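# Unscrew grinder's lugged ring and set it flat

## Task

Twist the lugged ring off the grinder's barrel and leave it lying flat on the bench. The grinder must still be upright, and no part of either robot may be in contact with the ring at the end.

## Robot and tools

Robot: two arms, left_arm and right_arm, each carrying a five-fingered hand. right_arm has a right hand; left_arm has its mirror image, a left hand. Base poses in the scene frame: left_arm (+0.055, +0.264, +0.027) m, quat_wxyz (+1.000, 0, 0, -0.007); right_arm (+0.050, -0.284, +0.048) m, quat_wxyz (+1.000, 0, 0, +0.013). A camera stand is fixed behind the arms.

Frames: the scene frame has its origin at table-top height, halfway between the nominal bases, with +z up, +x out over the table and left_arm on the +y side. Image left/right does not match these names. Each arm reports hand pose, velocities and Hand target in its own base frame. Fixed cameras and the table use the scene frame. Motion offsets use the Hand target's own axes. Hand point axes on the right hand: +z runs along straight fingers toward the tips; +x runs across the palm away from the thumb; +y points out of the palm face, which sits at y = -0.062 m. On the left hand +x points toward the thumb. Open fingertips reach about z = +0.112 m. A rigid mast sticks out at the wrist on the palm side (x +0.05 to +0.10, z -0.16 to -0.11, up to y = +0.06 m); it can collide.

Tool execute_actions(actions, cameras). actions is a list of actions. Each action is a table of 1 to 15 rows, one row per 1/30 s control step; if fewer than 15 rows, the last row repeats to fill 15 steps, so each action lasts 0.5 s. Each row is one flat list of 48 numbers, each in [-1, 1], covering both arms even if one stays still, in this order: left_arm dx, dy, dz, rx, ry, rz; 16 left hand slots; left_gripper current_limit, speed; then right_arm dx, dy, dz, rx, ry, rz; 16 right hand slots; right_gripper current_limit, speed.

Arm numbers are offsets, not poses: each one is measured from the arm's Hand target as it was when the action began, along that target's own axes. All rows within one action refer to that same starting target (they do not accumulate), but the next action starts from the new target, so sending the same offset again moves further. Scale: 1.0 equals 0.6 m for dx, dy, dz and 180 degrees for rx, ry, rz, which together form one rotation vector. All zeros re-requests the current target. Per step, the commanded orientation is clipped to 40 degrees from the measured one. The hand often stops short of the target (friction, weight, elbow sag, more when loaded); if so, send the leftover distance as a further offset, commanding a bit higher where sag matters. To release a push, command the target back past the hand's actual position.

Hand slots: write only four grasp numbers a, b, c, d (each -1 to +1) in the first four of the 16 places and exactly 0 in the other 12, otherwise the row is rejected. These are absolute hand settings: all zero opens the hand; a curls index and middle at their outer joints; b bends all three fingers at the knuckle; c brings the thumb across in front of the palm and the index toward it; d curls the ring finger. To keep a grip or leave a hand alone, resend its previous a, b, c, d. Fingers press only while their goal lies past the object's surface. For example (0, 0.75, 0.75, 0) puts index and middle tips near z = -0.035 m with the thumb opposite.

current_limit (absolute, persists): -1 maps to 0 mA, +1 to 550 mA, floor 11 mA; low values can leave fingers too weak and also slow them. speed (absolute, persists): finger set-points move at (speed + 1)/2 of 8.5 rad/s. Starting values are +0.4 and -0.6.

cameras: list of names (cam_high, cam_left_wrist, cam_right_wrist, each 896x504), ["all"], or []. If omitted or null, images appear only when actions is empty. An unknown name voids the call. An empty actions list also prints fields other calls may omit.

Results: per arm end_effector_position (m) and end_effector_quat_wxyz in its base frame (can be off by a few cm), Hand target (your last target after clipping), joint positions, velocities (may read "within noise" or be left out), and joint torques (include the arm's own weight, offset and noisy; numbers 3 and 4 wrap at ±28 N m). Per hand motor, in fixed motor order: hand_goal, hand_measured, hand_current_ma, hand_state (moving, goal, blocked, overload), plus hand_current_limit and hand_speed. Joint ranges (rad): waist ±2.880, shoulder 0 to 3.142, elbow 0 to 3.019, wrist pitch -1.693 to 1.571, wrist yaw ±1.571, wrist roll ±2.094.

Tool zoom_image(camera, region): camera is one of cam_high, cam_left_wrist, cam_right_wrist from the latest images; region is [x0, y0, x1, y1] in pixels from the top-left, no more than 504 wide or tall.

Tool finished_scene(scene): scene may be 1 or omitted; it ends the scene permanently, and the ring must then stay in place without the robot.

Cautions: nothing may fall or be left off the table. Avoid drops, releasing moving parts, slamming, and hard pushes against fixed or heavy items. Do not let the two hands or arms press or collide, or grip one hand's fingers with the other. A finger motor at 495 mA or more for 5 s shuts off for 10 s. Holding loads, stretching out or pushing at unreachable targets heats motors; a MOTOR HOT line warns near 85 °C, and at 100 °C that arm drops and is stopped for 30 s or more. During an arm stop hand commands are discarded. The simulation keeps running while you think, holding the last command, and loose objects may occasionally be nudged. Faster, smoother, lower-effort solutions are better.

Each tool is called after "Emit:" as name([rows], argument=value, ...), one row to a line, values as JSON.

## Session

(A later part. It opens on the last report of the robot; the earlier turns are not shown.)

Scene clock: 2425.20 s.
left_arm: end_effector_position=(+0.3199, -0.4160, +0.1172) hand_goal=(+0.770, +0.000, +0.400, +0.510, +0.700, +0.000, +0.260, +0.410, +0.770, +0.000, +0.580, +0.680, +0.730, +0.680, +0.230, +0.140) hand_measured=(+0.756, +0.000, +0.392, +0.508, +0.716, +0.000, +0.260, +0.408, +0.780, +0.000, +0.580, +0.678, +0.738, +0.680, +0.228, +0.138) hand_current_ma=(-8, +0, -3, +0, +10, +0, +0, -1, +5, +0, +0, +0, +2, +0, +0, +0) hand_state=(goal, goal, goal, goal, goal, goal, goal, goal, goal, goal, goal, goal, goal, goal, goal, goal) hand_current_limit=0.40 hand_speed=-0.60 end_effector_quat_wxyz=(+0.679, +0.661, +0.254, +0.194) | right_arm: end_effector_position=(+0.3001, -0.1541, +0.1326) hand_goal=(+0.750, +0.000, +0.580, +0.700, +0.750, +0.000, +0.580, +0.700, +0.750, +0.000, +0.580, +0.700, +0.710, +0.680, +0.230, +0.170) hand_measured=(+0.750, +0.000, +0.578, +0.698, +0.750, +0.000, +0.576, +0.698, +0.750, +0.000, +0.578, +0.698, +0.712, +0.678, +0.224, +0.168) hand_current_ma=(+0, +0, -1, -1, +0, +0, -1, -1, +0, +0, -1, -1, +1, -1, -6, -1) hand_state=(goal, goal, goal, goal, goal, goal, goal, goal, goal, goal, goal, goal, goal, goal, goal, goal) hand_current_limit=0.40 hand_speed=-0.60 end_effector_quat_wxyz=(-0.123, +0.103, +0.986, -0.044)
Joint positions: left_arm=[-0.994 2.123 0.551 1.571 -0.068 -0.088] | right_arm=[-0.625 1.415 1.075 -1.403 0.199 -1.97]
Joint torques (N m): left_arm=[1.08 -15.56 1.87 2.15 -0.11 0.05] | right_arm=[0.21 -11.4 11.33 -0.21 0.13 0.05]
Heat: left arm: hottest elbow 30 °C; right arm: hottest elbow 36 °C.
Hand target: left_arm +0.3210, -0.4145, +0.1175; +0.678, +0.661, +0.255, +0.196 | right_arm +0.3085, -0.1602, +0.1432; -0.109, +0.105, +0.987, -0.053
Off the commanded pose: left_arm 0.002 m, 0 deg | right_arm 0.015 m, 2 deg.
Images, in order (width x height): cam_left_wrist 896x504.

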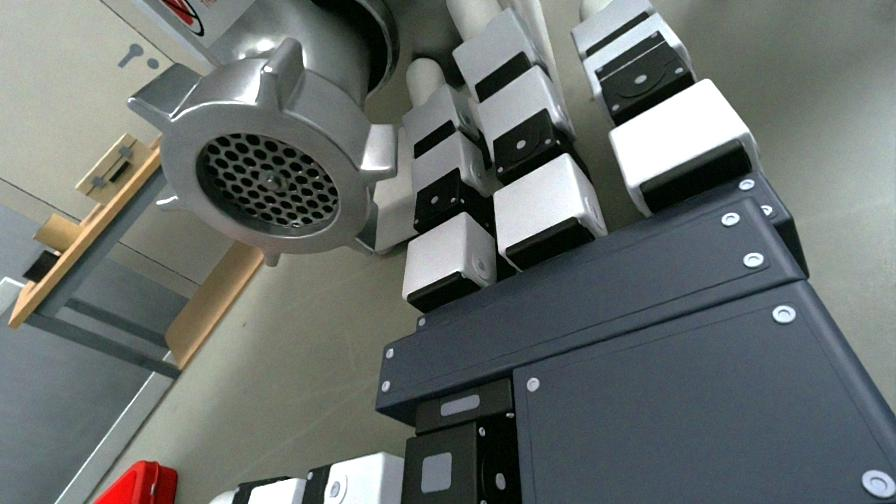

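Emit:
execute_actions([
  [[-0.006,0.02,0,0,0,0,0.2,0,0,0,0,0,0,0,0,0,0,0,0,0,0,0,0.4,-0.6,0,0,0,0,0,0,0,0,0,0,0,0,0,0,0,0,0,0,0,0,0,0,0.4,-0.6]],
])

Scene clock: 2427.57 s.
left_arm: end_effector_position=(+0.3211, -0.4155, +0.1289) hand_goal=(+0.770, +0.000, +0.400, +0.510, +0.700, +0.000, +0.260, +0.410, +0.770, +0.000, +0.580, +0.680, +0.730, +0.680, +0.230, +0.140) hand_measured=(+0.778, +0.000, +0.400, +0.508, +0.716, +0.000, +0.260, +0.408, +0.780, +0.000, +0.580, +0.678, +0.738, +0.680, +0.228, +0.138) hand_current_ma=(+3, +0, +0, +0, +10, +0, +0, -1, +5, +0, +0, +0, +2, +0, +0, +0) hand_state=(goal, goal, goal, goal, goal, goal, goal, goal, goal, goal, goal, goal, goal, goal, goal, goal) hand_current_limit=0.40 hand_speed=-0.60 end_effector_quat_wxyz=(+0.681, +0.657, +0.255, +0.197) | right_arm: end_effector_position=(+0.3001, -0.1541, +0.1326) hand_goal=(+0.750, +0.000, +0.580, +0.700, +0.750, +0.000, +0.580, +0.700, +0.750, +0.000, +0.580, +0.700, +0.710, +0.680, +0.230, +0.170) hand_measured=(+0.750, +0.000, +0.578, +0.698, +0.750, +0.000, +0.576, +0.698, +0.750, +0.000, +0.578, +0.698, +0.712, +0.678, +0.224, +0.168) hand_current_ma=(+0, +0, -1, -1, +0, +0, -1, -1, +0, +0, -1, -1, +1, -1, -6, -1) hand_state=(goal, goal, goal, goal, goal, goal, goal, goal, goal, goal, goal, goal, goal, goal, goal, goal) hand_current_limit=0.40 hand_speed=-0.60 end_effector_quat_wxyz=(-0.123, +0.103, +0.986, -0.044)
Joint positions: left_arm=[-0.994 2.085 0.545 1.546 -0.076 -0.088] | right_arm=[-0.625 1.415 1.075 -1.403 0.199 -1.97]
Joint torques (N m): left_arm=[0.56 -16.56 1.94 1.78 -0.09 0.04] | right_arm=[-0.15 -11.58 11.34 -0.09 0.13 0.02]
Heat: left arm: hottest elbow 30 °C; right arm: hottest elbow 36 °C.
Hand target: left_arm +0.3190, -0.4160, +0.1299; +0.678, +0.661, +0.255, +0.196 | right_arm +0.3085, -0.1602, +0.1432; -0.109, +0.105, +0.987, -0.053
Off the commanded pose: left_arm 0.002 m, 1 deg | right_arm 0.015 m, 2 deg.

Emit:
execute_actions([
  [[0.025,-0.006,0,0,0,0,0.2,0,0,0,0,0,0,0,0,0,0,0,0,0,0,0,0.4,-0.6,0,0,0,0,0,0,0,0,0,0,0,0,0,0,0,0,0,0,0,0,0,0,0.4,-0.6]],
  [[0.025,-0.002,0,0,0,0,0.2,0,0,0,0,0,0,0,0,0,0,0,0,0,0,0,0.4,-0.6,0,0,0,0,0,0,0,0,0,0,0,0,0,0,0,0,0,0,0,0,0,0,0.4,-0.6]],
], cameras=["cam_left_wrist"])

Scene clock: 2431.33 s.
left_arm: end_effector_position=(+0.3303, -0.4091, +0.1277) hand_goal=(+0.770, +0.000, +0.400, +0.510, +0.700, +0.000, +0.260, +0.410, +0.770, +0.000, +0.580, +0.680, +0.730, +0.680, +0.230, +0.140) hand_measured=(+0.776, -0.008, +0.396, +0.506, +0.716, +0.000, +0.260, +0.408, +0.780, +0.000, +0.580, +0.678, +0.738, +0.680, +0.228, +0.138) hand_current_ma=(+2, -2, -1, -1, +10, +0, +0, -1, +5, +0, +0, +0, +2, +0, +0, +0) hand_state=(goal, goal, goal, goal, goal, goal, goal, goal, goal, goal, goal, goal, goal, goal, goal, goal) hand_current_limit=0.40 hand_speed=-0.60 end_effector_quat_wxyz=(+0.683, +0.663, +0.244, +0.185) | right_arm: end_effector_position=(+0.3001, -0.1541, +0.1326) hand_goal=(+0.750, +0.000, +0.580, +0.700, +0.750, +0.000, +0.580, +0.700, +0.750, +0.000, +0.580, +0.700, +0.710, +0.680, +0.230, +0.170) hand_measured=(+0.750, +0.000, +0.578, +0.698, +0.750, +0.000, +0.576, +0.698, +0.750, +0.000, +0.578, +0.698, +0.712, +0.678, +0.224, +0.168) hand_current_ma=(+0, +0, -1, -1, +0, +0, -1, -1, +0, +0, -1, -1, +1, -1, -6, -1) hand_state=(goal, goal, goal, goal, goal, goal, goal, goal, goal, goal, goal, goal, goal, goal, goal, goal) hand_current_limit=0.40 hand_speed=-0.60 end_effector_quat_wxyz=(-0.123, +0.103, +0.986, -0.044)
Joint positions: left_arm=[-0.945 2.085 0.54 1.546 0.01 -0.087] | right_arm=[-0.625 1.415 1.075 -1.403 0.199 -1.97]
Joint torques (N m): left_arm=[3.6 -13.63 2.32 2.55 -0.18 0.03] | right_arm=[0.09 -11.52 11.25 -0.17 0.12 0.03]
Heat: left arm: hottest elbow 30 °C; right arm: hottest elbow 36 °C.
Hand target: left_arm +0.3423, -0.3982, +0.1225; +0.678, +0.661, +0.255, +0.196 | right_arm +0.3085, -0.1602, +0.1432; -0.109, +0.105, +0.987, -0.053
Off the commanded pose: left_arm 0.017 m, 2 deg | right_arm 0.015 m, 2 deg.
Images, in order (width x height): cam_left_wrist 896x504.

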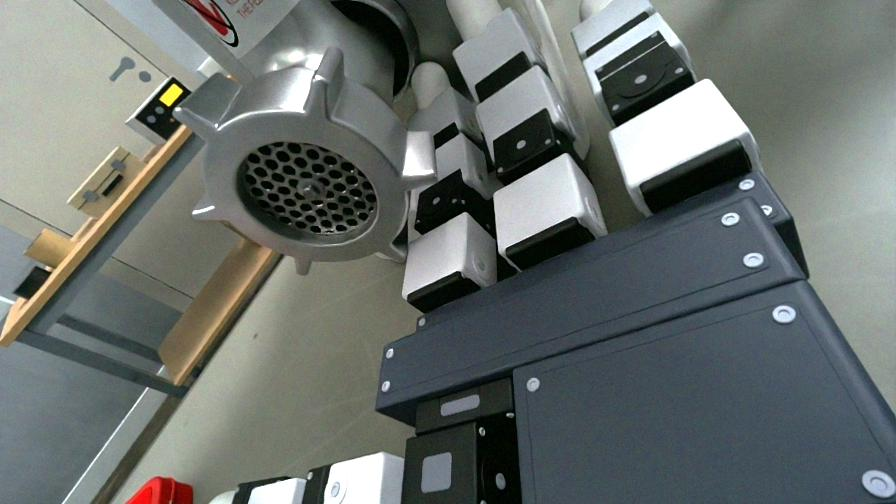

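Emit:
zoom_image(camera="cam_left_wrist", region=[180, 20, 460, 280])

Scaled by 1.800 from the camera's 896x504 image, which has a finer 1280x720 frame.

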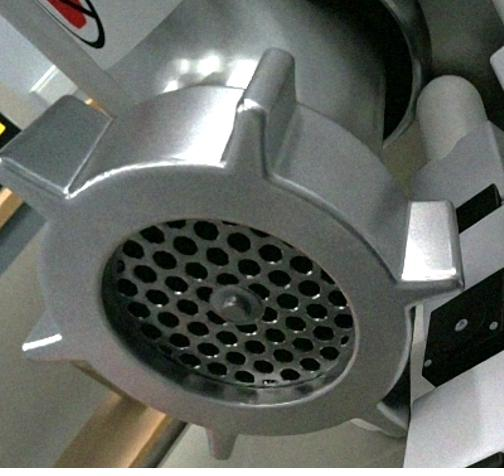

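Emit:
execute_actions([
  [[0.035,0,0,0,0,0,0.2,0,0,0,0,0,0,0,0,0,0,0,0,0,0,0,0.4,-0.6,0,0,0,0,0,0,0,0,0,0,0,0,0,0,0,0,0,0,0,0,0,0,0.4,-0.6]],
  [[0.035,0,0,0,0,0,0.2,0,0,0,0,0,0,0,0,0,0,0,0,0,0,0,0.4,-0.6,0,0,0,0,0,0,0,0,0,0,0,0,0,0,0,0,0,0,0,0,0,0,0.4,-0.6]],
], cameras=["cam_high", "cam_left_wrist"])

Emit:
zoom_image(camera="cam_left_wrist", region=[180, 20, 460, 280])

Emit:
zoom_image(camera="cam_high", region=[385, 185, 430, 230])

Scene clock: 2448.47 s.
left_arm: end_effector_position=(+0.3314, -0.4061, +0.1274) hand_goal=(+0.770, +0.000, +0.400, +0.510, +0.700, +0.000, +0.260, +0.410, +0.770, +0.000, +0.580, +0.680, +0.730, +0.680, +0.230, +0.140) hand_measured=(+0.774, +0.004, +0.400, +0.508, +0.716, +0.000, +0.260, +0.408, +0.780, +0.000, +0.580, +0.678, +0.738, +0.680, +0.228, +0.138) hand_current_ma=(+1, +1, +0, +0, +10, +0, +0, -1, +5, +0, +0, +0, +2, +0, +0, +0) hand_state=(goal, goal, goal, goal, goal, goal, goal, goal, goal, goal, goal, goal, goal, goal, goal, goal) hand_current_limit=0.40 hand_speed=-0.60 end_effector_quat_wxyz=(+0.690, +0.675, +0.210, +0.157) | right_arm: end_effector_position=(+0.3001, -0.1541, +0.1326) hand_goal=(+0.750, +0.000, +0.580, +0.700, +0.750, +0.000, +0.580, +0.700, +0.750, +0.000, +0.580, +0.700, +0.710, +0.680, +0.230, +0.170) hand_measured=(+0.750, +0.000, +0.578, +0.698, +0.750, +0.000, +0.576, +0.698, +0.750, +0.000, +0.578, +0.698, +0.712, +0.678, +0.224, +0.168) hand_current_ma=(+0, +0, -1, -1, +0, +0, -1, -1, +0, +0, -1, -1, +1, -1, -6, -1) hand_state=(goal, goal, goal, goal, goal, goal, goal, goal, goal, goal, goal, goal, goal, goal, goal, goal) hand_current_limit=0.40 hand_speed=-0.60 end_effector_quat_wxyz=(-0.123, +0.103, +0.986, -0.044)
Joint positions: left_arm=[-0.889 2.087 0.533 1.556 0.156 -0.077] | right_arm=[-0.625 1.415 1.075 -1.403 0.199 -1.97]
Joint torques (N m): left_arm=[8.88 -12.69 2.92 2.66 -1.48 -0.07] | right_arm=[0.21 -11.52 11.36 -0.17 0.11 0.02]
Heat: left arm: hottest elbow 30 °C; right arm: hottest elbow 36 °C.
Hand target: left_arm +0.3758, -0.3728, +0.1188; +0.678, +0.661, +0.255, +0.196 | right_arm +0.3085, -0.1602, +0.1432; -0.109, +0.105, +0.987, -0.053
Off the commanded pose: left_arm 0.056 m, 7 deg | right_arm 0.015 m, 2 deg.
Images, in order (width x height): cam_high 896x504, cam_left_wrist 896x504.

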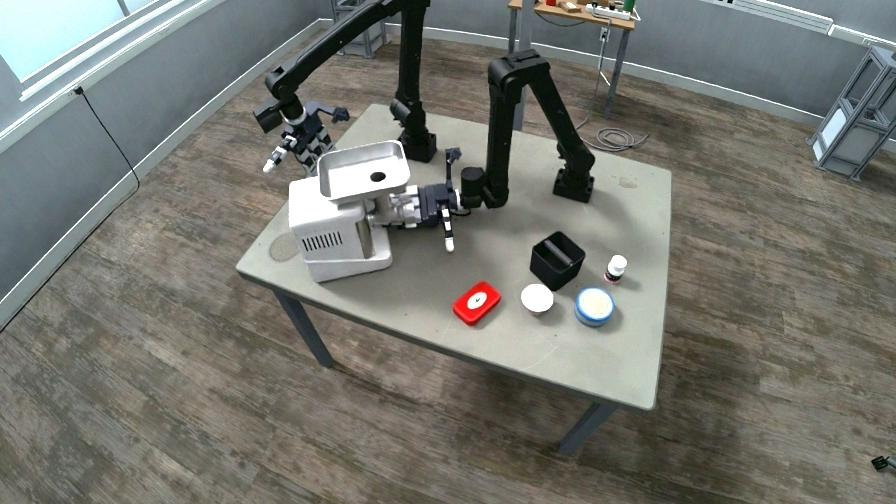

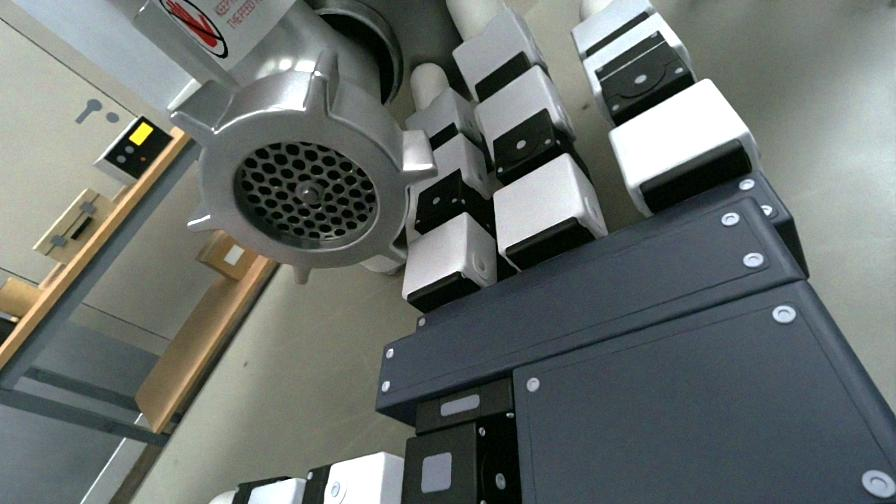

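Scaled by 1.800 from the camera's 896x504 image, which has a finer 1280x720 frame.

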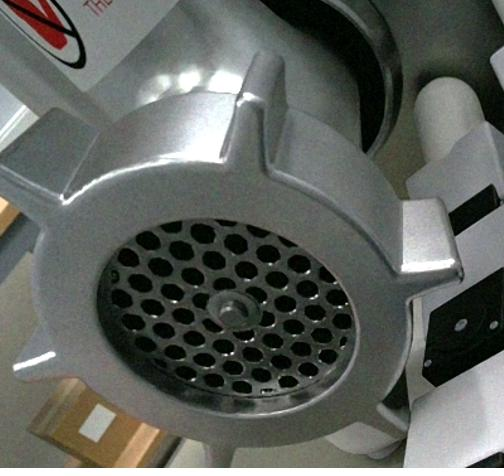

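Scaled by 11.200 from the camera's 896x504 image, which has a finer 1280x720 frame.

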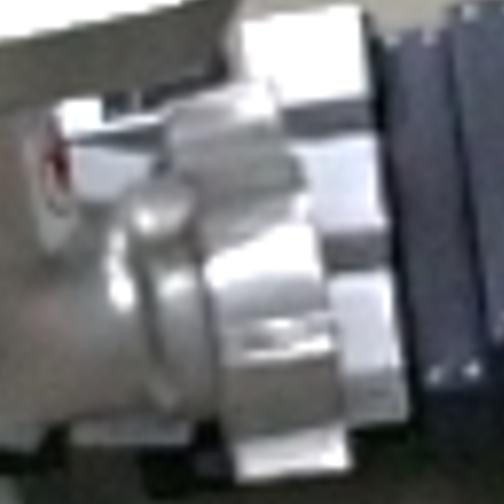

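Emit:
execute_actions([
  [[0.04,0,0,0,0,0,0.2,0,0,0,0,0,0,0,0,0,0,0,0,0,0,0,0.4,-0.6,0,0,0,0,0,0,0,0,0,0,0,0,0,0,0,0,0,0,0,0,0,0,0.4,-0.6]],
  [[0.04,0,0,0,0,0,0.2,0,0,0,0,0,0,0,0,0,0,0,0,0,0,0,0.4,-0.6,0,0,0,0,0,0,0,0,0,0,0,0,0,0,0,0,0,0,0,0,0,0,0.4,-0.6]],
], cameras=["cam_high", "cam_left_wrist"])

Emit:
zoom_image(camera="cam_left_wrist", region=[180, 20, 460, 280])

Emit:
zoom_image(camera="cam_high", region=[385, 185, 430, 230])

Scene clock: 2459.63 s.
left_arm: end_effector_position=(+0.3309, -0.4017, +0.1266) hand_goal=(+0.770, +0.000, +0.400, +0.510, +0.700, +0.000, +0.260, +0.410, +0.770, +0.000, +0.580, +0.680, +0.730, +0.680, +0.230, +0.140) hand_measured=(+0.774, +0.004, +0.400, +0.508, +0.716, +0.000, +0.260, +0.408, +0.780, +0.000, +0.580, +0.678, +0.738, +0.680, +0.228, +0.138) hand_current_ma=(+1, +1, +0, +0, +10, +0, +0, -1, +5, +0, +0, +0, +2, +0, +0, +0) hand_state=(goal, goal, goal, goal, goal, goal, goal, goal, goal, goal, goal, goal, goal, goal, goal, goal) hand_current_limit=0.40 hand_speed=-0.60 end_effector_quat_wxyz=(+0.698, +0.684, +0.168, +0.130) | right_arm: end_effector_position=(+0.3001, -0.1541, +0.1326) hand_goal=(+0.750, +0.000, +0.580, +0.700, +0.750, +0.000, +0.580, +0.700, +0.750, +0.000, +0.580, +0.700, +0.710, +0.680, +0.230, +0.170) hand_measured=(+0.750, +0.000, +0.578, +0.698, +0.750, +0.000, +0.576, +0.698, +0.750, +0.000, +0.578, +0.698, +0.712, +0.678, +0.224, +0.168) hand_current_ma=(+0, +0, -1, -1, +0, +0, -1, -1, +0, +0, -1, -1, +1, -1, -6, -1) hand_state=(goal, goal, goal, goal, goal, goal, goal, goal, goal, goal, goal, goal, goal, goal, goal, goal) hand_current_limit=0.40 hand_speed=-0.60 end_effector_quat_wxyz=(-0.123, +0.103, +0.986, -0.044)
Joint positions: left_arm=[-0.827 2.098 0.531 1.574 0.319 -0.06] | right_arm=[-0.625 1.415 1.075 -1.403 0.199 -1.97]
Joint torques (N m): left_arm=[14.39 -12.22 3.37 2.37 -3.04 -0.27] | right_arm=[0.15 -11.63 11.33 -0.18 0.12 0.05]
Heat: left arm: hottest elbow 30 °C; right arm: hottest elbow 36 °C.
Hand target: left_arm +0.4138, -0.3440, +0.1148; +0.678, +0.661, +0.255, +0.196 | right_arm +0.3085, -0.1602, +0.1432; -0.109, +0.105, +0.987, -0.053
Off the commanded pose: left_arm 0.102 m, 13 deg | right_arm 0.015 m, 2 deg.
joint sent to its limit (left arm) — joint 4 (wrist pitch), upper limit. The joint targets are off in position, not in orientation.
Images, in order (width x height): cam_high 896x504, cam_left_wrist 896x504.

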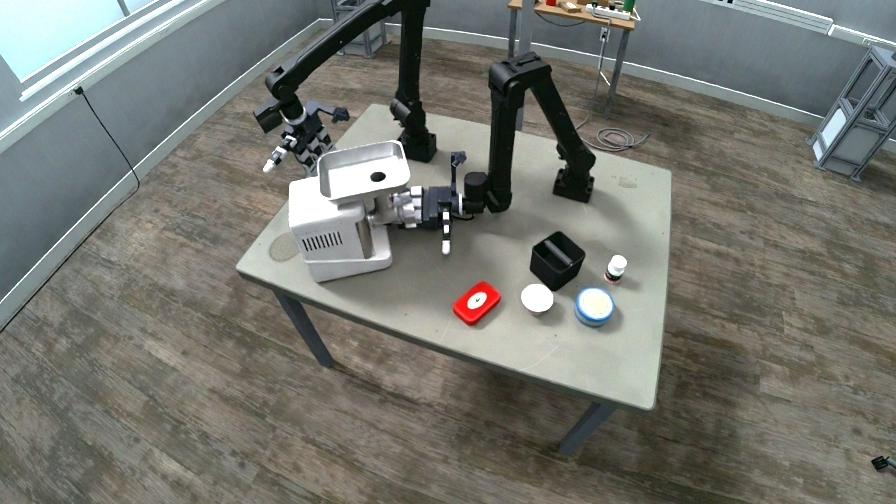

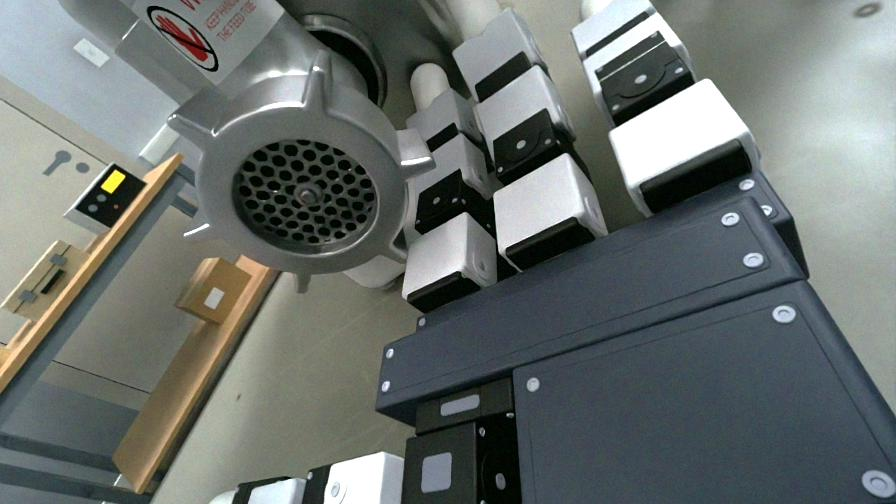

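Scaled by 1.800 from the camera's 896x504 image, which has a finer 1280x720 frame.

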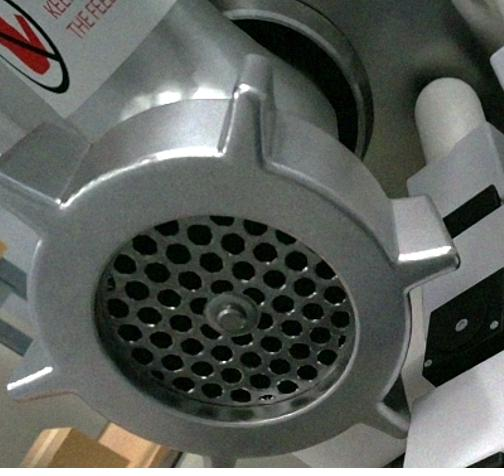

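Scaled by 11.200 from the camera's 896x504 image, which has a finer 1280x720 frame.

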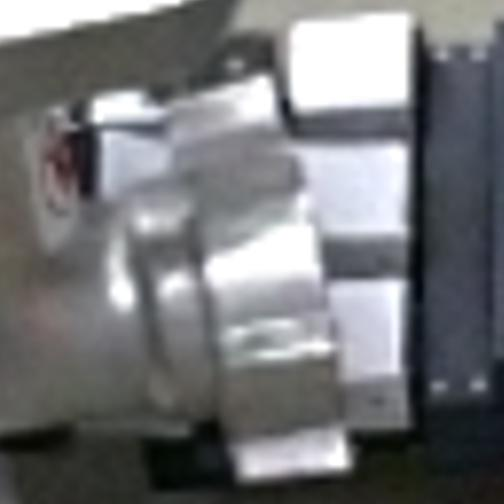

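Emit:
execute_actions([
  [[-0.09,0,0,0,0,0,0.2,0,0,0,0,0,0,0,0,0,0,0,0,0,0,0,0.4,-0.6,0,0,0,0,0,0,0,0,0,0,0,0,0,0,0,0,0,0,0,0,0,0,0.4,-0.6]],
  [[-0.09,0,0,0,0,0,0.2,0,0,0,0,0,0,0,0,0,0,0,0,0,0,0,0.4,-0.6,0,0,0,0,0,0,0,0,0,0,0,0,0,0,0,0,0,0,0,0,0,0,0.4,-0.6]],
  [[-0.05,0,0,0,0,0,0.2,0,0,0,0,0,0,0,0,0,0,0,0,0,0,0,0.4,-0.6,0,0,0,0,0,0,0,0,0,0,0,0,0,0,0,0,0,0,0,0,0,0,0.4,-0.6]],
], cameras=["cam_left_wrist"])

Scene clock: 2512.63 s.
left_arm: end_effector_position=(+0.3024, -0.4226, +0.1211) hand_goal=(+0.770, +0.000, +0.400, +0.510, +0.700, +0.000, +0.260, +0.410, +0.770, +0.000, +0.580, +0.680, +0.730, +0.680, +0.230, +0.140) hand_measured=(+0.786, +0.002, +0.400, +0.508, +0.716, +0.000, +0.260, +0.408, +0.780, +0.000, +0.580, +0.678, +0.738, +0.680, +0.228, +0.138) hand_current_ma=(+10, +0, +0, +0, +10, +0, +0, -1, +5, +0, +0, +0, +3, +0, +0, +0) hand_state=(goal, goal, goal, goal, goal, goal, goal, goal, goal, goal, goal, goal, goal, goal, goal, goal) hand_current_limit=0.40 hand_speed=-0.60 end_effector_quat_wxyz=(+0.673, +0.665, +0.253, +0.199) | right_arm: end_effector_position=(+0.3001, -0.1541, +0.1326) hand_goal=(+0.750, +0.000, +0.580, +0.700, +0.750, +0.000, +0.580, +0.700, +0.750, +0.000, +0.580, +0.700, +0.710, +0.680, +0.230, +0.170) hand_measured=(+0.750, +0.000, +0.578, +0.698, +0.750, +0.000, +0.576, +0.698, +0.750, +0.000, +0.578, +0.698, +0.712, +0.678, +0.224, +0.168) hand_current_ma=(+0, +0, -1, -1, +0, +0, -1, -1, +0, +0, -1, -1, +1, -1, -6, -1) hand_state=(goal, goal, goal, goal, goal, goal, goal, goal, goal, goal, goal, goal, goal, goal, goal, goal) hand_current_limit=0.40 hand_speed=-0.60 end_effector_quat_wxyz=(-0.123, +0.103, +0.986, -0.044)
Joint positions: left_arm=[-1.047 2.098 0.533 1.551 -0.128 -0.077] | right_arm=[-0.625 1.415 1.075 -1.403 0.199 -1.97]
Joint torques (N m): left_arm=[0.73 -16.44 3.12 1.66 -0.06 -0.05] | right_arm=[0.26 -11.16 11.38 -0.17 0.12 0.04]
Heat: left arm: hottest wrist yaw 37 °C; right arm: hottest elbow 36 °C.
Hand target: left_arm +0.3044, -0.4272, +0.1267; +0.678, +0.661, +0.255, +0.196 | right_arm +0.3085, -0.1602, +0.1432; -0.109, +0.105, +0.987, -0.053
Off the commanded pose: left_arm 0.007 m, 1 deg | right_arm 0.015 m, 2 deg.
Images, in order (width x height): cam_left_wrist 896x504.

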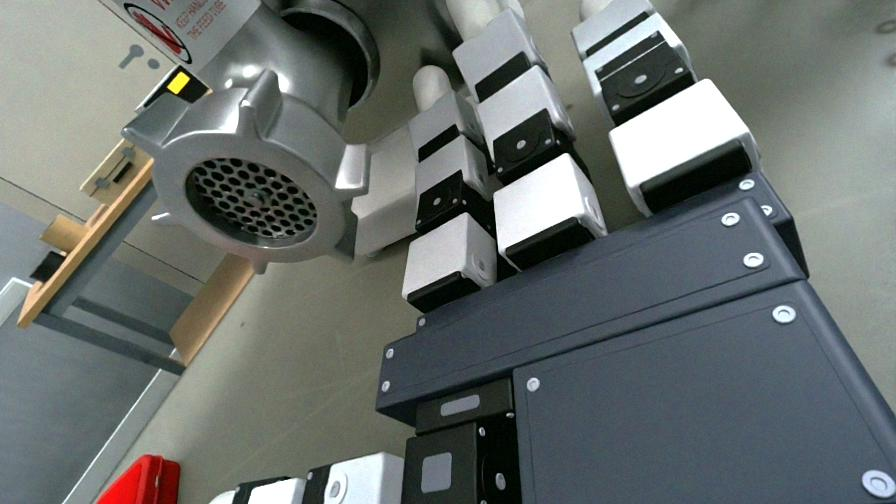

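Emit:
execute_actions([
  [[0,0,-0.07,0,0,0,0.2,0,0,0,0,0,0,0,0,0,0,0,0,0,0,0,0.4,-0.6,0,0,0,0,0,0,0,0,0,0,0,0,0,0,0,0,0,0,0,0,0,0,0.4,-0.6]],
  [[0,0.01,-0.08,0,0,0,0.2,0,0,0,0,0,0,0,0,0,0,0,0,0,0,0,0.4,-0.6,0,0,0,0,0,0,0,0,0,0,0,0,0,0,0,0,0,0,0,0,0,0,0.4,-0.6]],
  [[0,0.03,-0.07,0,0,0,0.5,0,0.4,0.5,0,0,0,0,0,0,0,0,0,0,0,0,0.4,-0.6,0,0,0,0,0,0,0,0,0,0,0,0,0,0,0,0,0,0,0,0,0,0,0.4,-0.6]],
], cameras=["cam_high", "cam_left_wrist"])

Emit:
zoom_image(camera="cam_high", region=[370, 165, 450, 235])

Emit:
zoom_image(camera="cam_left_wrist", region=[190, 0, 390, 190])

Scene clock: 2529.33 s.
left_arm: end_effector_position=(+0.2317, -0.3217, +0.1445) hand_goal=(+0.710, +0.000, -0.140, +0.226, +0.726, +0.000, -0.220, +0.096, +0.676, +0.000, -0.220, +0.100, +0.080, +0.680, +0.130, +0.036) hand_measured=(+0.730, -0.002, -0.134, +0.230, +0.734, +0.000, -0.214, +0.100, +0.698, +0.000, -0.212, +0.102, +0.096, +0.680, +0.132, +0.038) hand_current_ma=(+15, +0, +2, +1, +3, +0, +2, +1, +19, +0, +2, +0, +10, +0, +0, +0) hand_state=(goal, goal, goal, goal, goal, goal, goal, goal, blocked, goal, goal, goal, goal, goal, goal, goal) hand_current_limit=0.40 hand_speed=-0.60 end_effector_quat_wxyz=(+0.630, +0.699, +0.279, +0.191) | right_arm: end_effector_position=(+0.3001, -0.1541, +0.1326) hand_goal=(+0.750, +0.000, +0.580, +0.700, +0.750, +0.000, +0.580, +0.700, +0.750, +0.000, +0.580, +0.700, +0.710, +0.680, +0.230, +0.170) hand_measured=(+0.750, +0.000, +0.578, +0.698, +0.750, +0.000, +0.576, +0.698, +0.750, +0.000, +0.578, +0.698, +0.712, +0.678, +0.224, +0.168) hand_current_ma=(+0, +0, -1, -1, +0, +0, -1, -1, +0, +0, -1, -1, +1, -1, -6, -1) hand_state=(goal, goal, goal, goal, goal, goal, goal, goal, goal, goal, goal, goal, goal, goal, goal, goal) hand_current_limit=0.40 hand_speed=-0.60 end_effector_quat_wxyz=(-0.123, +0.103, +0.986, -0.044)
Joint positions: left_arm=[-1.123 1.856 0.158 1.561 -0.224 -0.115] | right_arm=[-0.625 1.415 1.075 -1.403 0.199 -1.97]
Joint torques (N m): left_arm=[-0.03 -11.16 0.49 2.78 -0.14 -0.08] | right_arm=[0.09 -11.63 11.32 -0.2 0.14 0.03]
Heat: left arm: hottest wrist yaw 31 °C; right arm: hottest elbow 36 °C.
Hand target: left_arm +0.2262, -0.3209, +0.1509; +0.678, +0.661, +0.255, +0.196 | right_arm +0.3085, -0.1602, +0.1432; -0.109, +0.105, +0.987, -0.053
Off the commanded pose: left_arm 0.009 m, 8 deg | right_arm 0.015 m, 2 deg.
joint sent to its limit (left arm) — joint 4 (wrist pitch), upper limit. The joint targets are off in orientation, not in position.
Images, in order (width x height): cam_high 896x504, cam_left_wrist 896x504.

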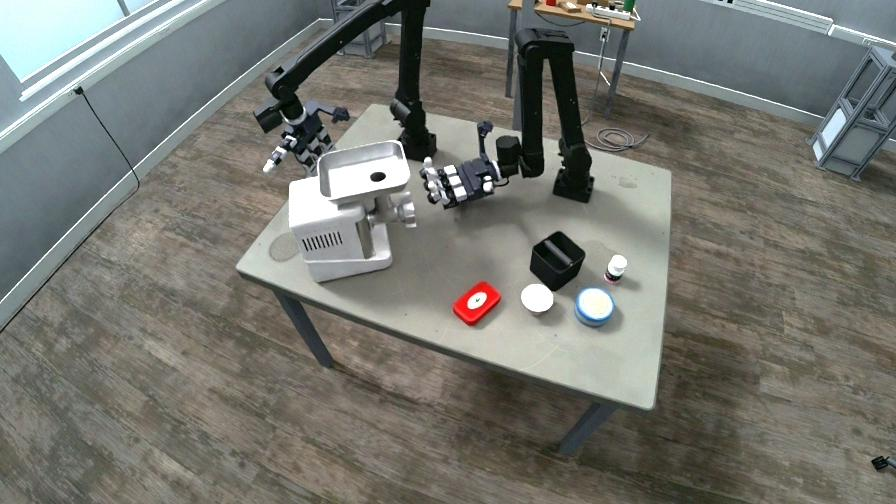

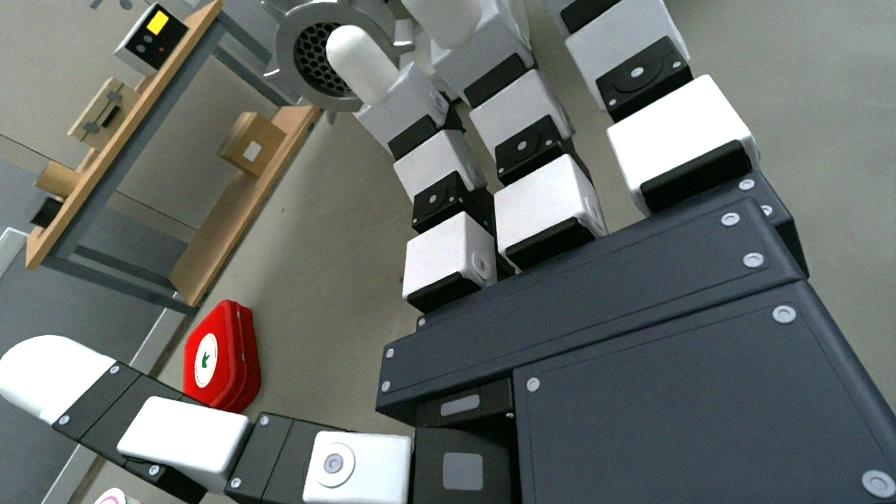

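Scaled by 6.300 from the camera's 896x504 image, which has a finer 1280x720 frame.

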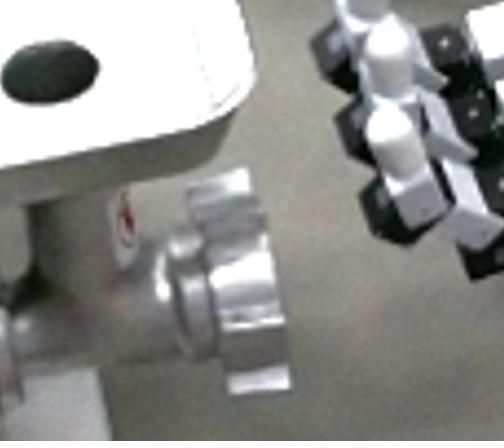

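Scaled by 2.520 from the camera's 896x504 image, which has a finer 1280x720 frame.

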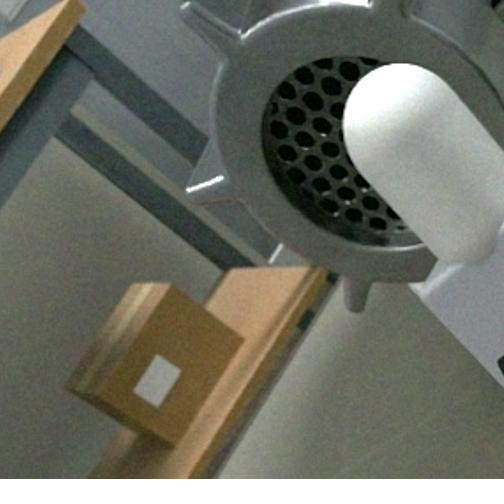

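Emit:
execute_actions([
  [[0.0687,0.0178,0,0,0,-0.0556,0.8,0,0.7,0.8,0,0,0,0,0,0,0,0,0,0,0,0,0.4,-0.6,0,0,0,0,0,0,0,0,0,0,0,0,0,0,0,0,0,0,0,0,0,0,0.4,-0.6]],
  [[0.0647,0.0295,0,0,0,-0.0556,0.8,0,0.7,0.8,0,0,0,0,0,0,0,0,0,0,0,0,0.4,-0.6,0,0,0,0,0,0,0,0,0,0,0,0,0,0,0,0,0,0,0,0,0,0,0.4,-0.6]],
  [[0.0585,0.04,0,0,0,-0.0556,0.8,0,0.7,0.8,0,0,0,0,0,0,0,0,0,0,0,0,0.4,-0.6,0,0,0,0,0,0,0,0,0,0,0,0,0,0,0,0,0,0,0,0,0,0,0.4,-0.6]],
  [[0.0507,0.0497,0,0,0,-0.0556,0.8,0,0.7,0.8,0,0,0,0,0,0,0,0,0,0,0,0,0.4,-0.6,0,0,0,0,0,0,0,0,0,0,0,0,0,0,0,0,0,0,0,0,0,0,0.4,-0.6]],
  [[0.0413,0.0577,0,0,0,-0.0556,0.8,0,0.7,0.8,0,0,0,0,0,0,0,0,0,0,0,0,0.4,-0.6,0,0,0,0,0,0,0,0,0,0,0,0,0,0,0,0,0,0,0,0,0,0,0.4,-0.6]],
])

Emit:
execute_actions([
  [[0,0,0,0,0,-0.0556,0.8,0,0.7,0.8,0,0,0,0,0,0,0,0,0,0,0,0,0.4,-0.6,0,0,0,0,0,0,0,0,0,0,0,0,0,0,0,0,0,0,0,0,0,0,0.4,-0.6]],
  [[0,0,0,0,0,-0.0556,0.8,0,0.7,0.8,0,0,0,0,0,0,0,0,0,0,0,0,0.4,-0.6,0,0,0,0,0,0,0,0,0,0,0,0,0,0,0,0,0,0,0,0,0,0,0.4,-0.6]],
  [[0,0,0,0,0,-0.0556,0.8,0.2,0,0.8,0,0,0,0,0,0,0,0,0,0,0,0,0.4,-0.6,0,0,0,0,0,0,0,0,0,0,0,0,0,0,0,0,0,0,0,0,0,0,0.4,-0.6]],
  [[0,0,0,0,0,-0.0278,0.8,0.4,-1,0.8,0,0,0,0,0,0,0,0,0,0,0,0,0.4,-0.6,0,0,0,0,0,0,0,0,0,0,0,0,0,0,0,0,0,0,0,0,0,0,0.4,-0.6]],
], cameras=["cam_high", "cam_left_wrist"])

Scene clock: 2546.97 s.
left_arm: end_effector_position=(+0.3825, -0.1952, +0.1748) hand_goal=(+0.666, +0.000, -0.604, -0.060, +0.710, +0.000, -0.700, -0.250, +0.646, +0.000, -0.700, -0.260, -0.400, +0.680, +0.056, -0.054) hand_measured=(+0.676, -0.002, -0.602, -0.058, +0.720, +0.000, -0.698, -0.248, +0.656, +0.000, -0.696, -0.258, -0.392, +0.680, +0.056, -0.052) hand_current_ma=(+5, +0, +0, +1, +5, +0, +0, +1, +5, +0, +1, +0, +3, +0, +0, +0) hand_state=(goal, goal, goal, goal, goal, goal, goal, goal, goal, goal, goal, goal, goal, goal, goal, goal) hand_current_limit=0.40 hand_speed=-0.60 end_effector_quat_wxyz=(+0.689, +0.499, +0.513, -0.112) | right_arm: end_effector_position=(+0.3001, -0.1541, +0.1326) hand_goal=(+0.750, +0.000, +0.580, +0.700, +0.750, +0.000, +0.580, +0.700, +0.750, +0.000, +0.580, +0.700, +0.710, +0.680, +0.230, +0.170) hand_measured=(+0.750, +0.000, +0.578, +0.698, +0.750, +0.000, +0.576, +0.698, +0.750, +0.000, +0.578, +0.698, +0.712, +0.678, +0.224, +0.168) hand_current_ma=(+0, +0, -1, -1, +0, +0, -1, -1, +0, +0, -1, -1, +1, -1, -6, -1) hand_state=(goal, goal, goal, goal, goal, goal, goal, goal, goal, goal, goal, goal, goal, goal, goal, goal) hand_current_limit=0.40 hand_speed=-0.60 end_effector_quat_wxyz=(-0.123, +0.103, +0.986, -0.044)
Joint positions: left_arm=[-0.456 1.453 0.195 1.23 0.476 -0.949] | right_arm=[-0.625 1.415 1.075 -1.403 0.199 -1.97]
Joint torques (N m): left_arm=[2.32 -9.05 6.68 1.81 0.14 0.03] | right_arm=[0.15 -11.46 11.37 -0.16 0.11 0.02]
Heat: left arm: hottest elbow 29 °C; right arm: hottest elbow 36 °C.
Hand target: left_arm +0.3934, -0.1938, +0.1861; +0.698, +0.491, +0.510, -0.109 | right_arm +0.3085, -0.1602, +0.1432; -0.109, +0.105, +0.987, -0.053
Off the commanded pose: left_arm 0.016 m, 1 deg | right_arm 0.015 m, 2 deg.

Scene clock: 2549.37 s.
left_arm: end_effector_position=(+0.3808, -0.1898, +0.1659) hand_goal=(+0.720, +0.000, +0.450, +0.020, +0.010, +0.000, -0.780, -0.760, -0.380, +0.000, -0.700, -0.180, +1.000, +0.680, +0.480, +0.280) hand_measured=(+0.718, +0.002, +0.448, +0.016, +0.014, +0.000, -0.778, -0.756, -0.376, +0.000, -0.698, -0.182, +0.992, +0.680, +0.474, +0.276) hand_current_ma=(+0, +0, +0, -1, +1, +0, +0, +1, +1, +0, +1, +0, -3, +0, -3, -1) hand_state=(goal, goal, goal, goal, goal, goal, goal, goal, goal, goal, goal, goal, goal, goal, goal, goal) hand_current_limit=0.40 hand_speed=-0.60 end_effector_quat_wxyz=(+0.620, +0.319, +0.645, -0.312) | right_arm: end_effector_position=(+0.3001, -0.1541, +0.1326) hand_goal=(+0.750, +0.000, +0.580, +0.700, +0.750, +0.000, +0.580, +0.700, +0.750, +0.000, +0.580, +0.700, +0.710, +0.680, +0.230, +0.170) hand_measured=(+0.750, +0.000, +0.578, +0.698, +0.750, +0.000, +0.576, +0.698, +0.750, +0.000, +0.578, +0.698, +0.712, +0.678, +0.224, +0.168) hand_current_ma=(+0, +0, -1, -1, +0, +0, -1, -1, +0, +0, -1, -1, +1, -1, -6, -1) hand_state=(goal, goal, goal, goal, goal, goal, goal, goal, goal, goal, goal, goal, goal, goal, goal, goal) hand_current_limit=0.40 hand_speed=-0.60 end_effector_quat_wxyz=(-0.123, +0.103, +0.986, -0.044)
Joint positions: left_arm=[-0.456 1.151 0.225 0.885 0.468 -1.56] | right_arm=[-0.625 1.415 1.075 -1.403 0.199 -1.97]
Joint torques (N m): left_arm=[1.55 -6.89 9.96 1.63 0.14 0.01] | right_arm=[0.21 -11.58 11.36 -0.23 0.12 0]
Heat: left arm: hottest elbow 29 °C; right arm: hottest elbow 36 °C.
Hand target: left_arm +0.3934, -0.1938, +0.1860; +0.633, +0.314, +0.634, -0.314 | right_arm +0.3085, -0.1602, +0.1432; -0.109, +0.105, +0.987, -0.053
Off the commanded pose: left_arm 0.024 m, 2 deg | right_arm 0.015 m, 2 deg.
Images, in order (width x height): cam_high 896x504, cam_left_wrist 896x504.

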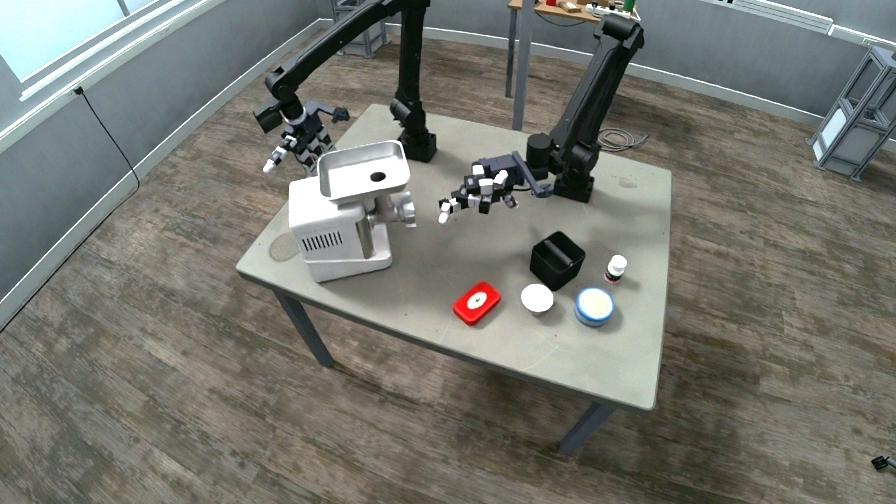

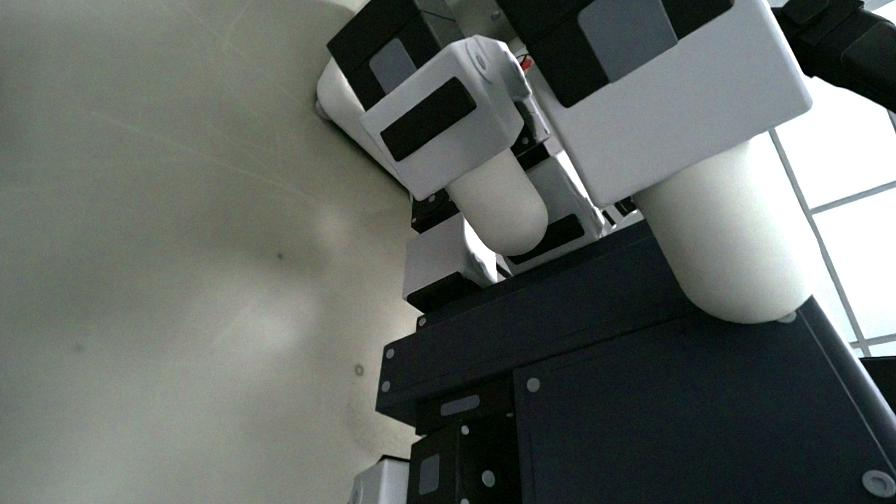

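Emit:
execute_actions([
  [[-0.01,0.02,0.07,0,0,0,0.8,0.4,-1,0.8,0,0,0,0,0,0,0,0,0,0,0,0,0.4,-0.6,0,0,0,0,0,0,0,0,0,0,0,0,0,0,0,0,0,0,0,0,0,0,0.4,-0.6]],
  [[0,0,0.08,0,0,0,0.8,0.4,-1,0.8,0,0,0,0,0,0,0,0,0,0,0,0,0.4,-0.6,0,0,0,0,0,0,0,0,0,0,0,0,0,0,0,0,0,0,0,0,0,0,0.4,-0.6]],
  [[0,0,0.07,0,0,0,0.8,0.4,-1,0.8,0,0,0,0,0,0,0,0,0,0,0,0,0.4,-0.6,0,0,0,0,0,0,0,0,0,0,0,0,0,0,0,0,0,0,0,0,0,0,0.4,-0.6]],
], cameras=["cam_left_wrist"])

Scene clock: 2557.50 s.
left_arm: end_effector_position=(+0.4719, -0.2787, +0.1809) hand_goal=(+0.720, +0.000, +0.450, +0.020, +0.010, +0.000, -0.780, -0.760, -0.380, +0.000, -0.700, -0.180, +1.000, +0.680, +0.480, +0.280) hand_measured=(+0.720, +0.002, +0.448, +0.016, +0.012, +0.000, -0.778, -0.756, -0.378, +0.000, -0.698, -0.182, +0.992, +0.680, +0.474, +0.278) hand_current_ma=(+0, +0, +0, -1, +0, +0, +0, +1, +0, +0, +1, +0, -3, +0, -2, -1) hand_state=(goal, goal, goal, goal, goal, goal, goal, goal, goal, goal, goal, goal, goal, goal, goal, goal) hand_current_limit=0.40 hand_speed=-0.60 end_effector_quat_wxyz=(+0.624, +0.316, +0.644, -0.308) | right_arm: end_effector_position=(+0.3001, -0.1541, +0.1326) hand_goal=(+0.750, +0.000, +0.580, +0.700, +0.750, +0.000, +0.580, +0.700, +0.750, +0.000, +0.580, +0.700, +0.710, +0.680, +0.230, +0.170) hand_measured=(+0.750, +0.000, +0.578, +0.698, +0.750, +0.000, +0.576, +0.698, +0.750, +0.000, +0.578, +0.698, +0.712, +0.678, +0.224, +0.168) hand_current_ma=(+0, +0, -1, -1, +0, +0, -1, -1, +0, +0, -1, -1, +1, -1, -6, -1) hand_state=(goal, goal, goal, goal, goal, goal, goal, goal, goal, goal, goal, goal, goal, goal, goal, goal) hand_current_limit=0.40 hand_speed=-0.60 end_effector_quat_wxyz=(-0.123, +0.103, +0.986, -0.044)
Joint positions: left_arm=[-0.573 1.465 0.55 0.882 0.34 -1.562] | right_arm=[-0.625 1.415 1.075 -1.403 0.199 -1.97]
Joint torques (N m): left_arm=[0.03 -9.64 10.13 2.39 -0.09 0.04] | right_arm=[0.15 -11.4 11.32 -0.17 0.14 0.05]
Heat: left arm: hottest elbow 30 °C; right arm: hottest elbow 36 °C.
Hand target: left_arm +0.4829, -0.2917, +0.1918; +0.633, +0.314, +0.634, -0.314 | right_arm +0.3085, -0.1602, +0.1432; -0.109, +0.105, +0.987, -0.053
Off the commanded pose: left_arm 0.020 m, 2 deg | right_arm 0.015 m, 2 deg.
Images, in order (width x height): cam_left_wrist 896x504.

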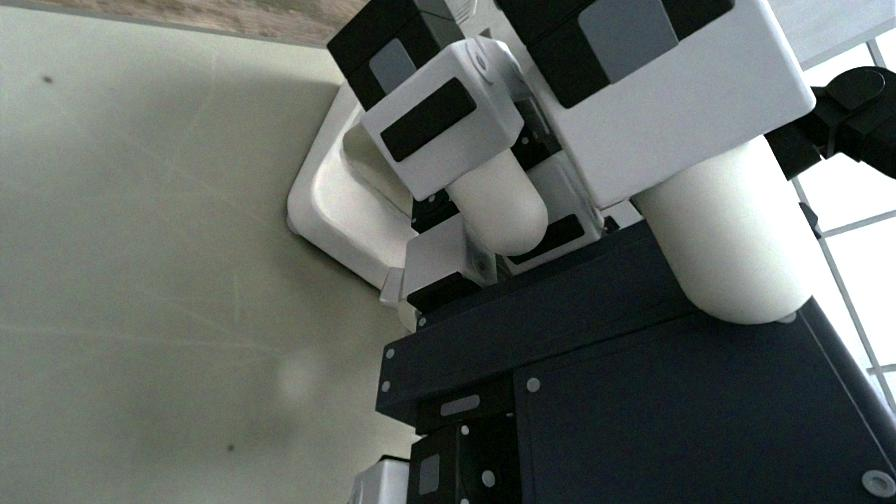

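Emit:
execute_actions([
  [[0.01,-0.01,0.035,0,0,0,0.8,0.4,-1,0.8,0,0,0,0,0,0,0,0,0,0,0,0,0.4,-0.6,0,0,0,0,0,0,0,0,0,0,0,0,0,0,0,0,0,0,0,0,0,0,0.4,-0.6]],
  [[0.01,-0.025,0,0,0,0,0.8,0.4,-1,0.8,0,0,0,0,0,0,0,0,0,0,0,0,0.4,-0.6,0,0,0,0,0,0,0,0,0,0,0,0,0,0,0,0,0,0,0,0,0,0,0.4,-0.6]],
  [[0.025,0,0,0,0,0,0.8,0.4,-1,0.8,0,0,0,0,0,0,0,0,0,0,0,0,0.4,-0.6,0,0,0,0,0,0,0,0,0,0,0,0,0,0,0,0,0,0,0,0,0,0,0.4,-0.6]],
], cameras=["cam_left_wrist", "cam_high"])

Emit:
zoom_image(camera="cam_high", region=[370, 165, 450, 235])

Emit:
zoom_image(camera="cam_left_wrist", region=[320, 200, 480, 360])

Scene clock: 2563.93 s.
left_arm: end_effector_position=(+0.4770, -0.3092, +0.1641) hand_goal=(+0.720, +0.000, +0.450, +0.020, +0.010, +0.000, -0.780, -0.760, -0.380, +0.000, -0.700, -0.180, +1.000, +0.680, +0.480, +0.280) hand_measured=(+0.720, +0.002, +0.448, +0.016, +0.012, +0.000, -0.778, -0.756, -0.382, +0.000, -0.698, -0.182, +0.994, +0.680, +0.474, +0.278) hand_current_ma=(+0, +0, +0, -1, +0, +0, +0, +1, +0, +0, +1, +0, -2, +0, -2, -1) hand_state=(goal, goal, goal, goal, goal, goal, goal, goal, goal, goal, goal, goal, goal, goal, goal, goal) hand_current_limit=0.40 hand_speed=-0.60 end_effector_quat_wxyz=(+0.630, +0.312, +0.641, -0.307) | right_arm: end_effector_position=(+0.3001, -0.1541, +0.1326) hand_goal=(+0.750, +0.000, +0.580, +0.700, +0.750, +0.000, +0.580, +0.700, +0.750, +0.000, +0.580, +0.700, +0.710, +0.680, +0.230, +0.170) hand_measured=(+0.750, +0.000, +0.578, +0.698, +0.750, +0.000, +0.576, +0.698, +0.750, +0.000, +0.578, +0.698, +0.712, +0.678, +0.224, +0.168) hand_current_ma=(+0, +0, -1, -1, +0, +0, -1, -1, +0, +0, -1, -1, +1, -1, -6, -1) hand_state=(goal, goal, goal, goal, goal, goal, goal, goal, goal, goal, goal, goal, goal, goal, goal, goal) hand_current_limit=0.40 hand_speed=-0.60 end_effector_quat_wxyz=(-0.123, +0.103, +0.986, -0.044)
Joint positions: left_arm=[-0.638 1.576 0.593 0.965 0.268 -1.566] | right_arm=[-0.625 1.415 1.075 -1.403 0.199 -1.97]
Joint torques (N m): left_arm=[-0.32 -10.81 8.02 2.8 0.05 0.08] | right_arm=[0.32 -11.58 11.26 -0.14 0.12 0.03]
Heat: left arm: hottest elbow 30 °C; right arm: hottest elbow 36 °C.
Hand target: left_arm +0.4788, -0.3211, +0.1647; +0.633, +0.314, +0.634, -0.314 | right_arm +0.3085, -0.1602, +0.1432; -0.109, +0.105, +0.987, -0.053
Off the commanded pose: left_arm 0.012 m, 1 deg | right_arm 0.015 m, 2 deg.
Images, in order (width x height): cam_high 896x504, cam_left_wrist 896x504.

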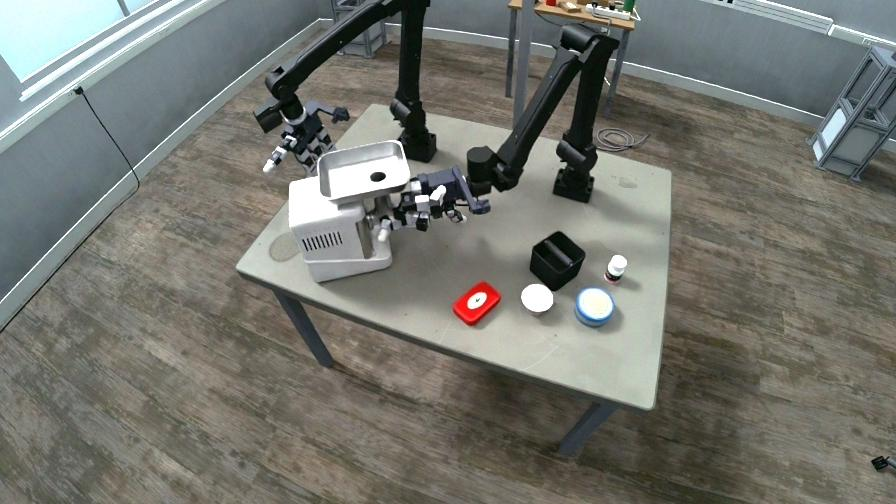

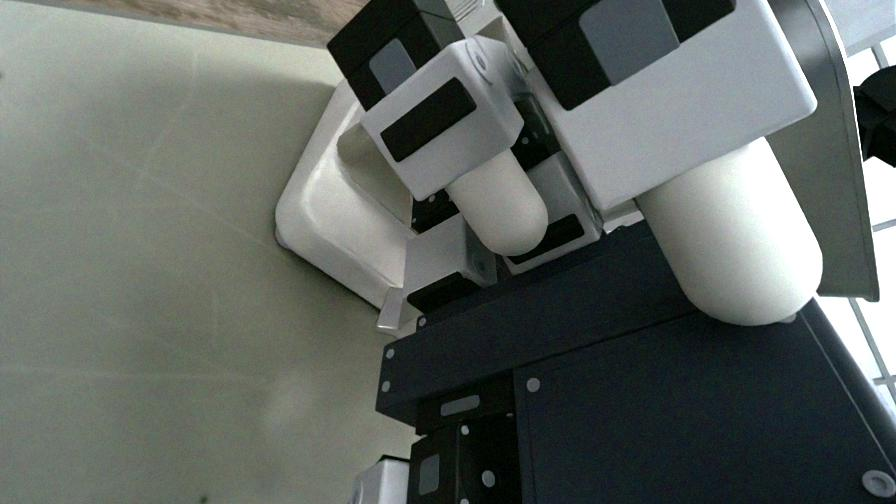

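Scaled by 6.300 from the camera's 896x504 image, which has a finer 1280x720 frame.

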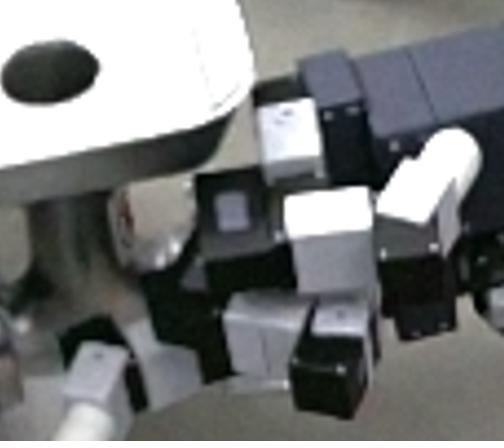

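Scaled by 3.150 from the camera's 896x504 image, which has a finer 1280x720 frame.

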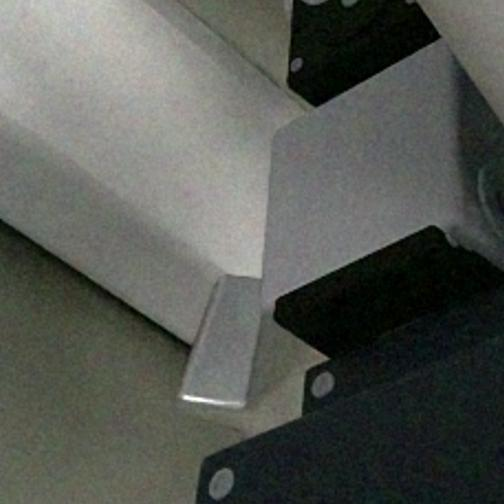

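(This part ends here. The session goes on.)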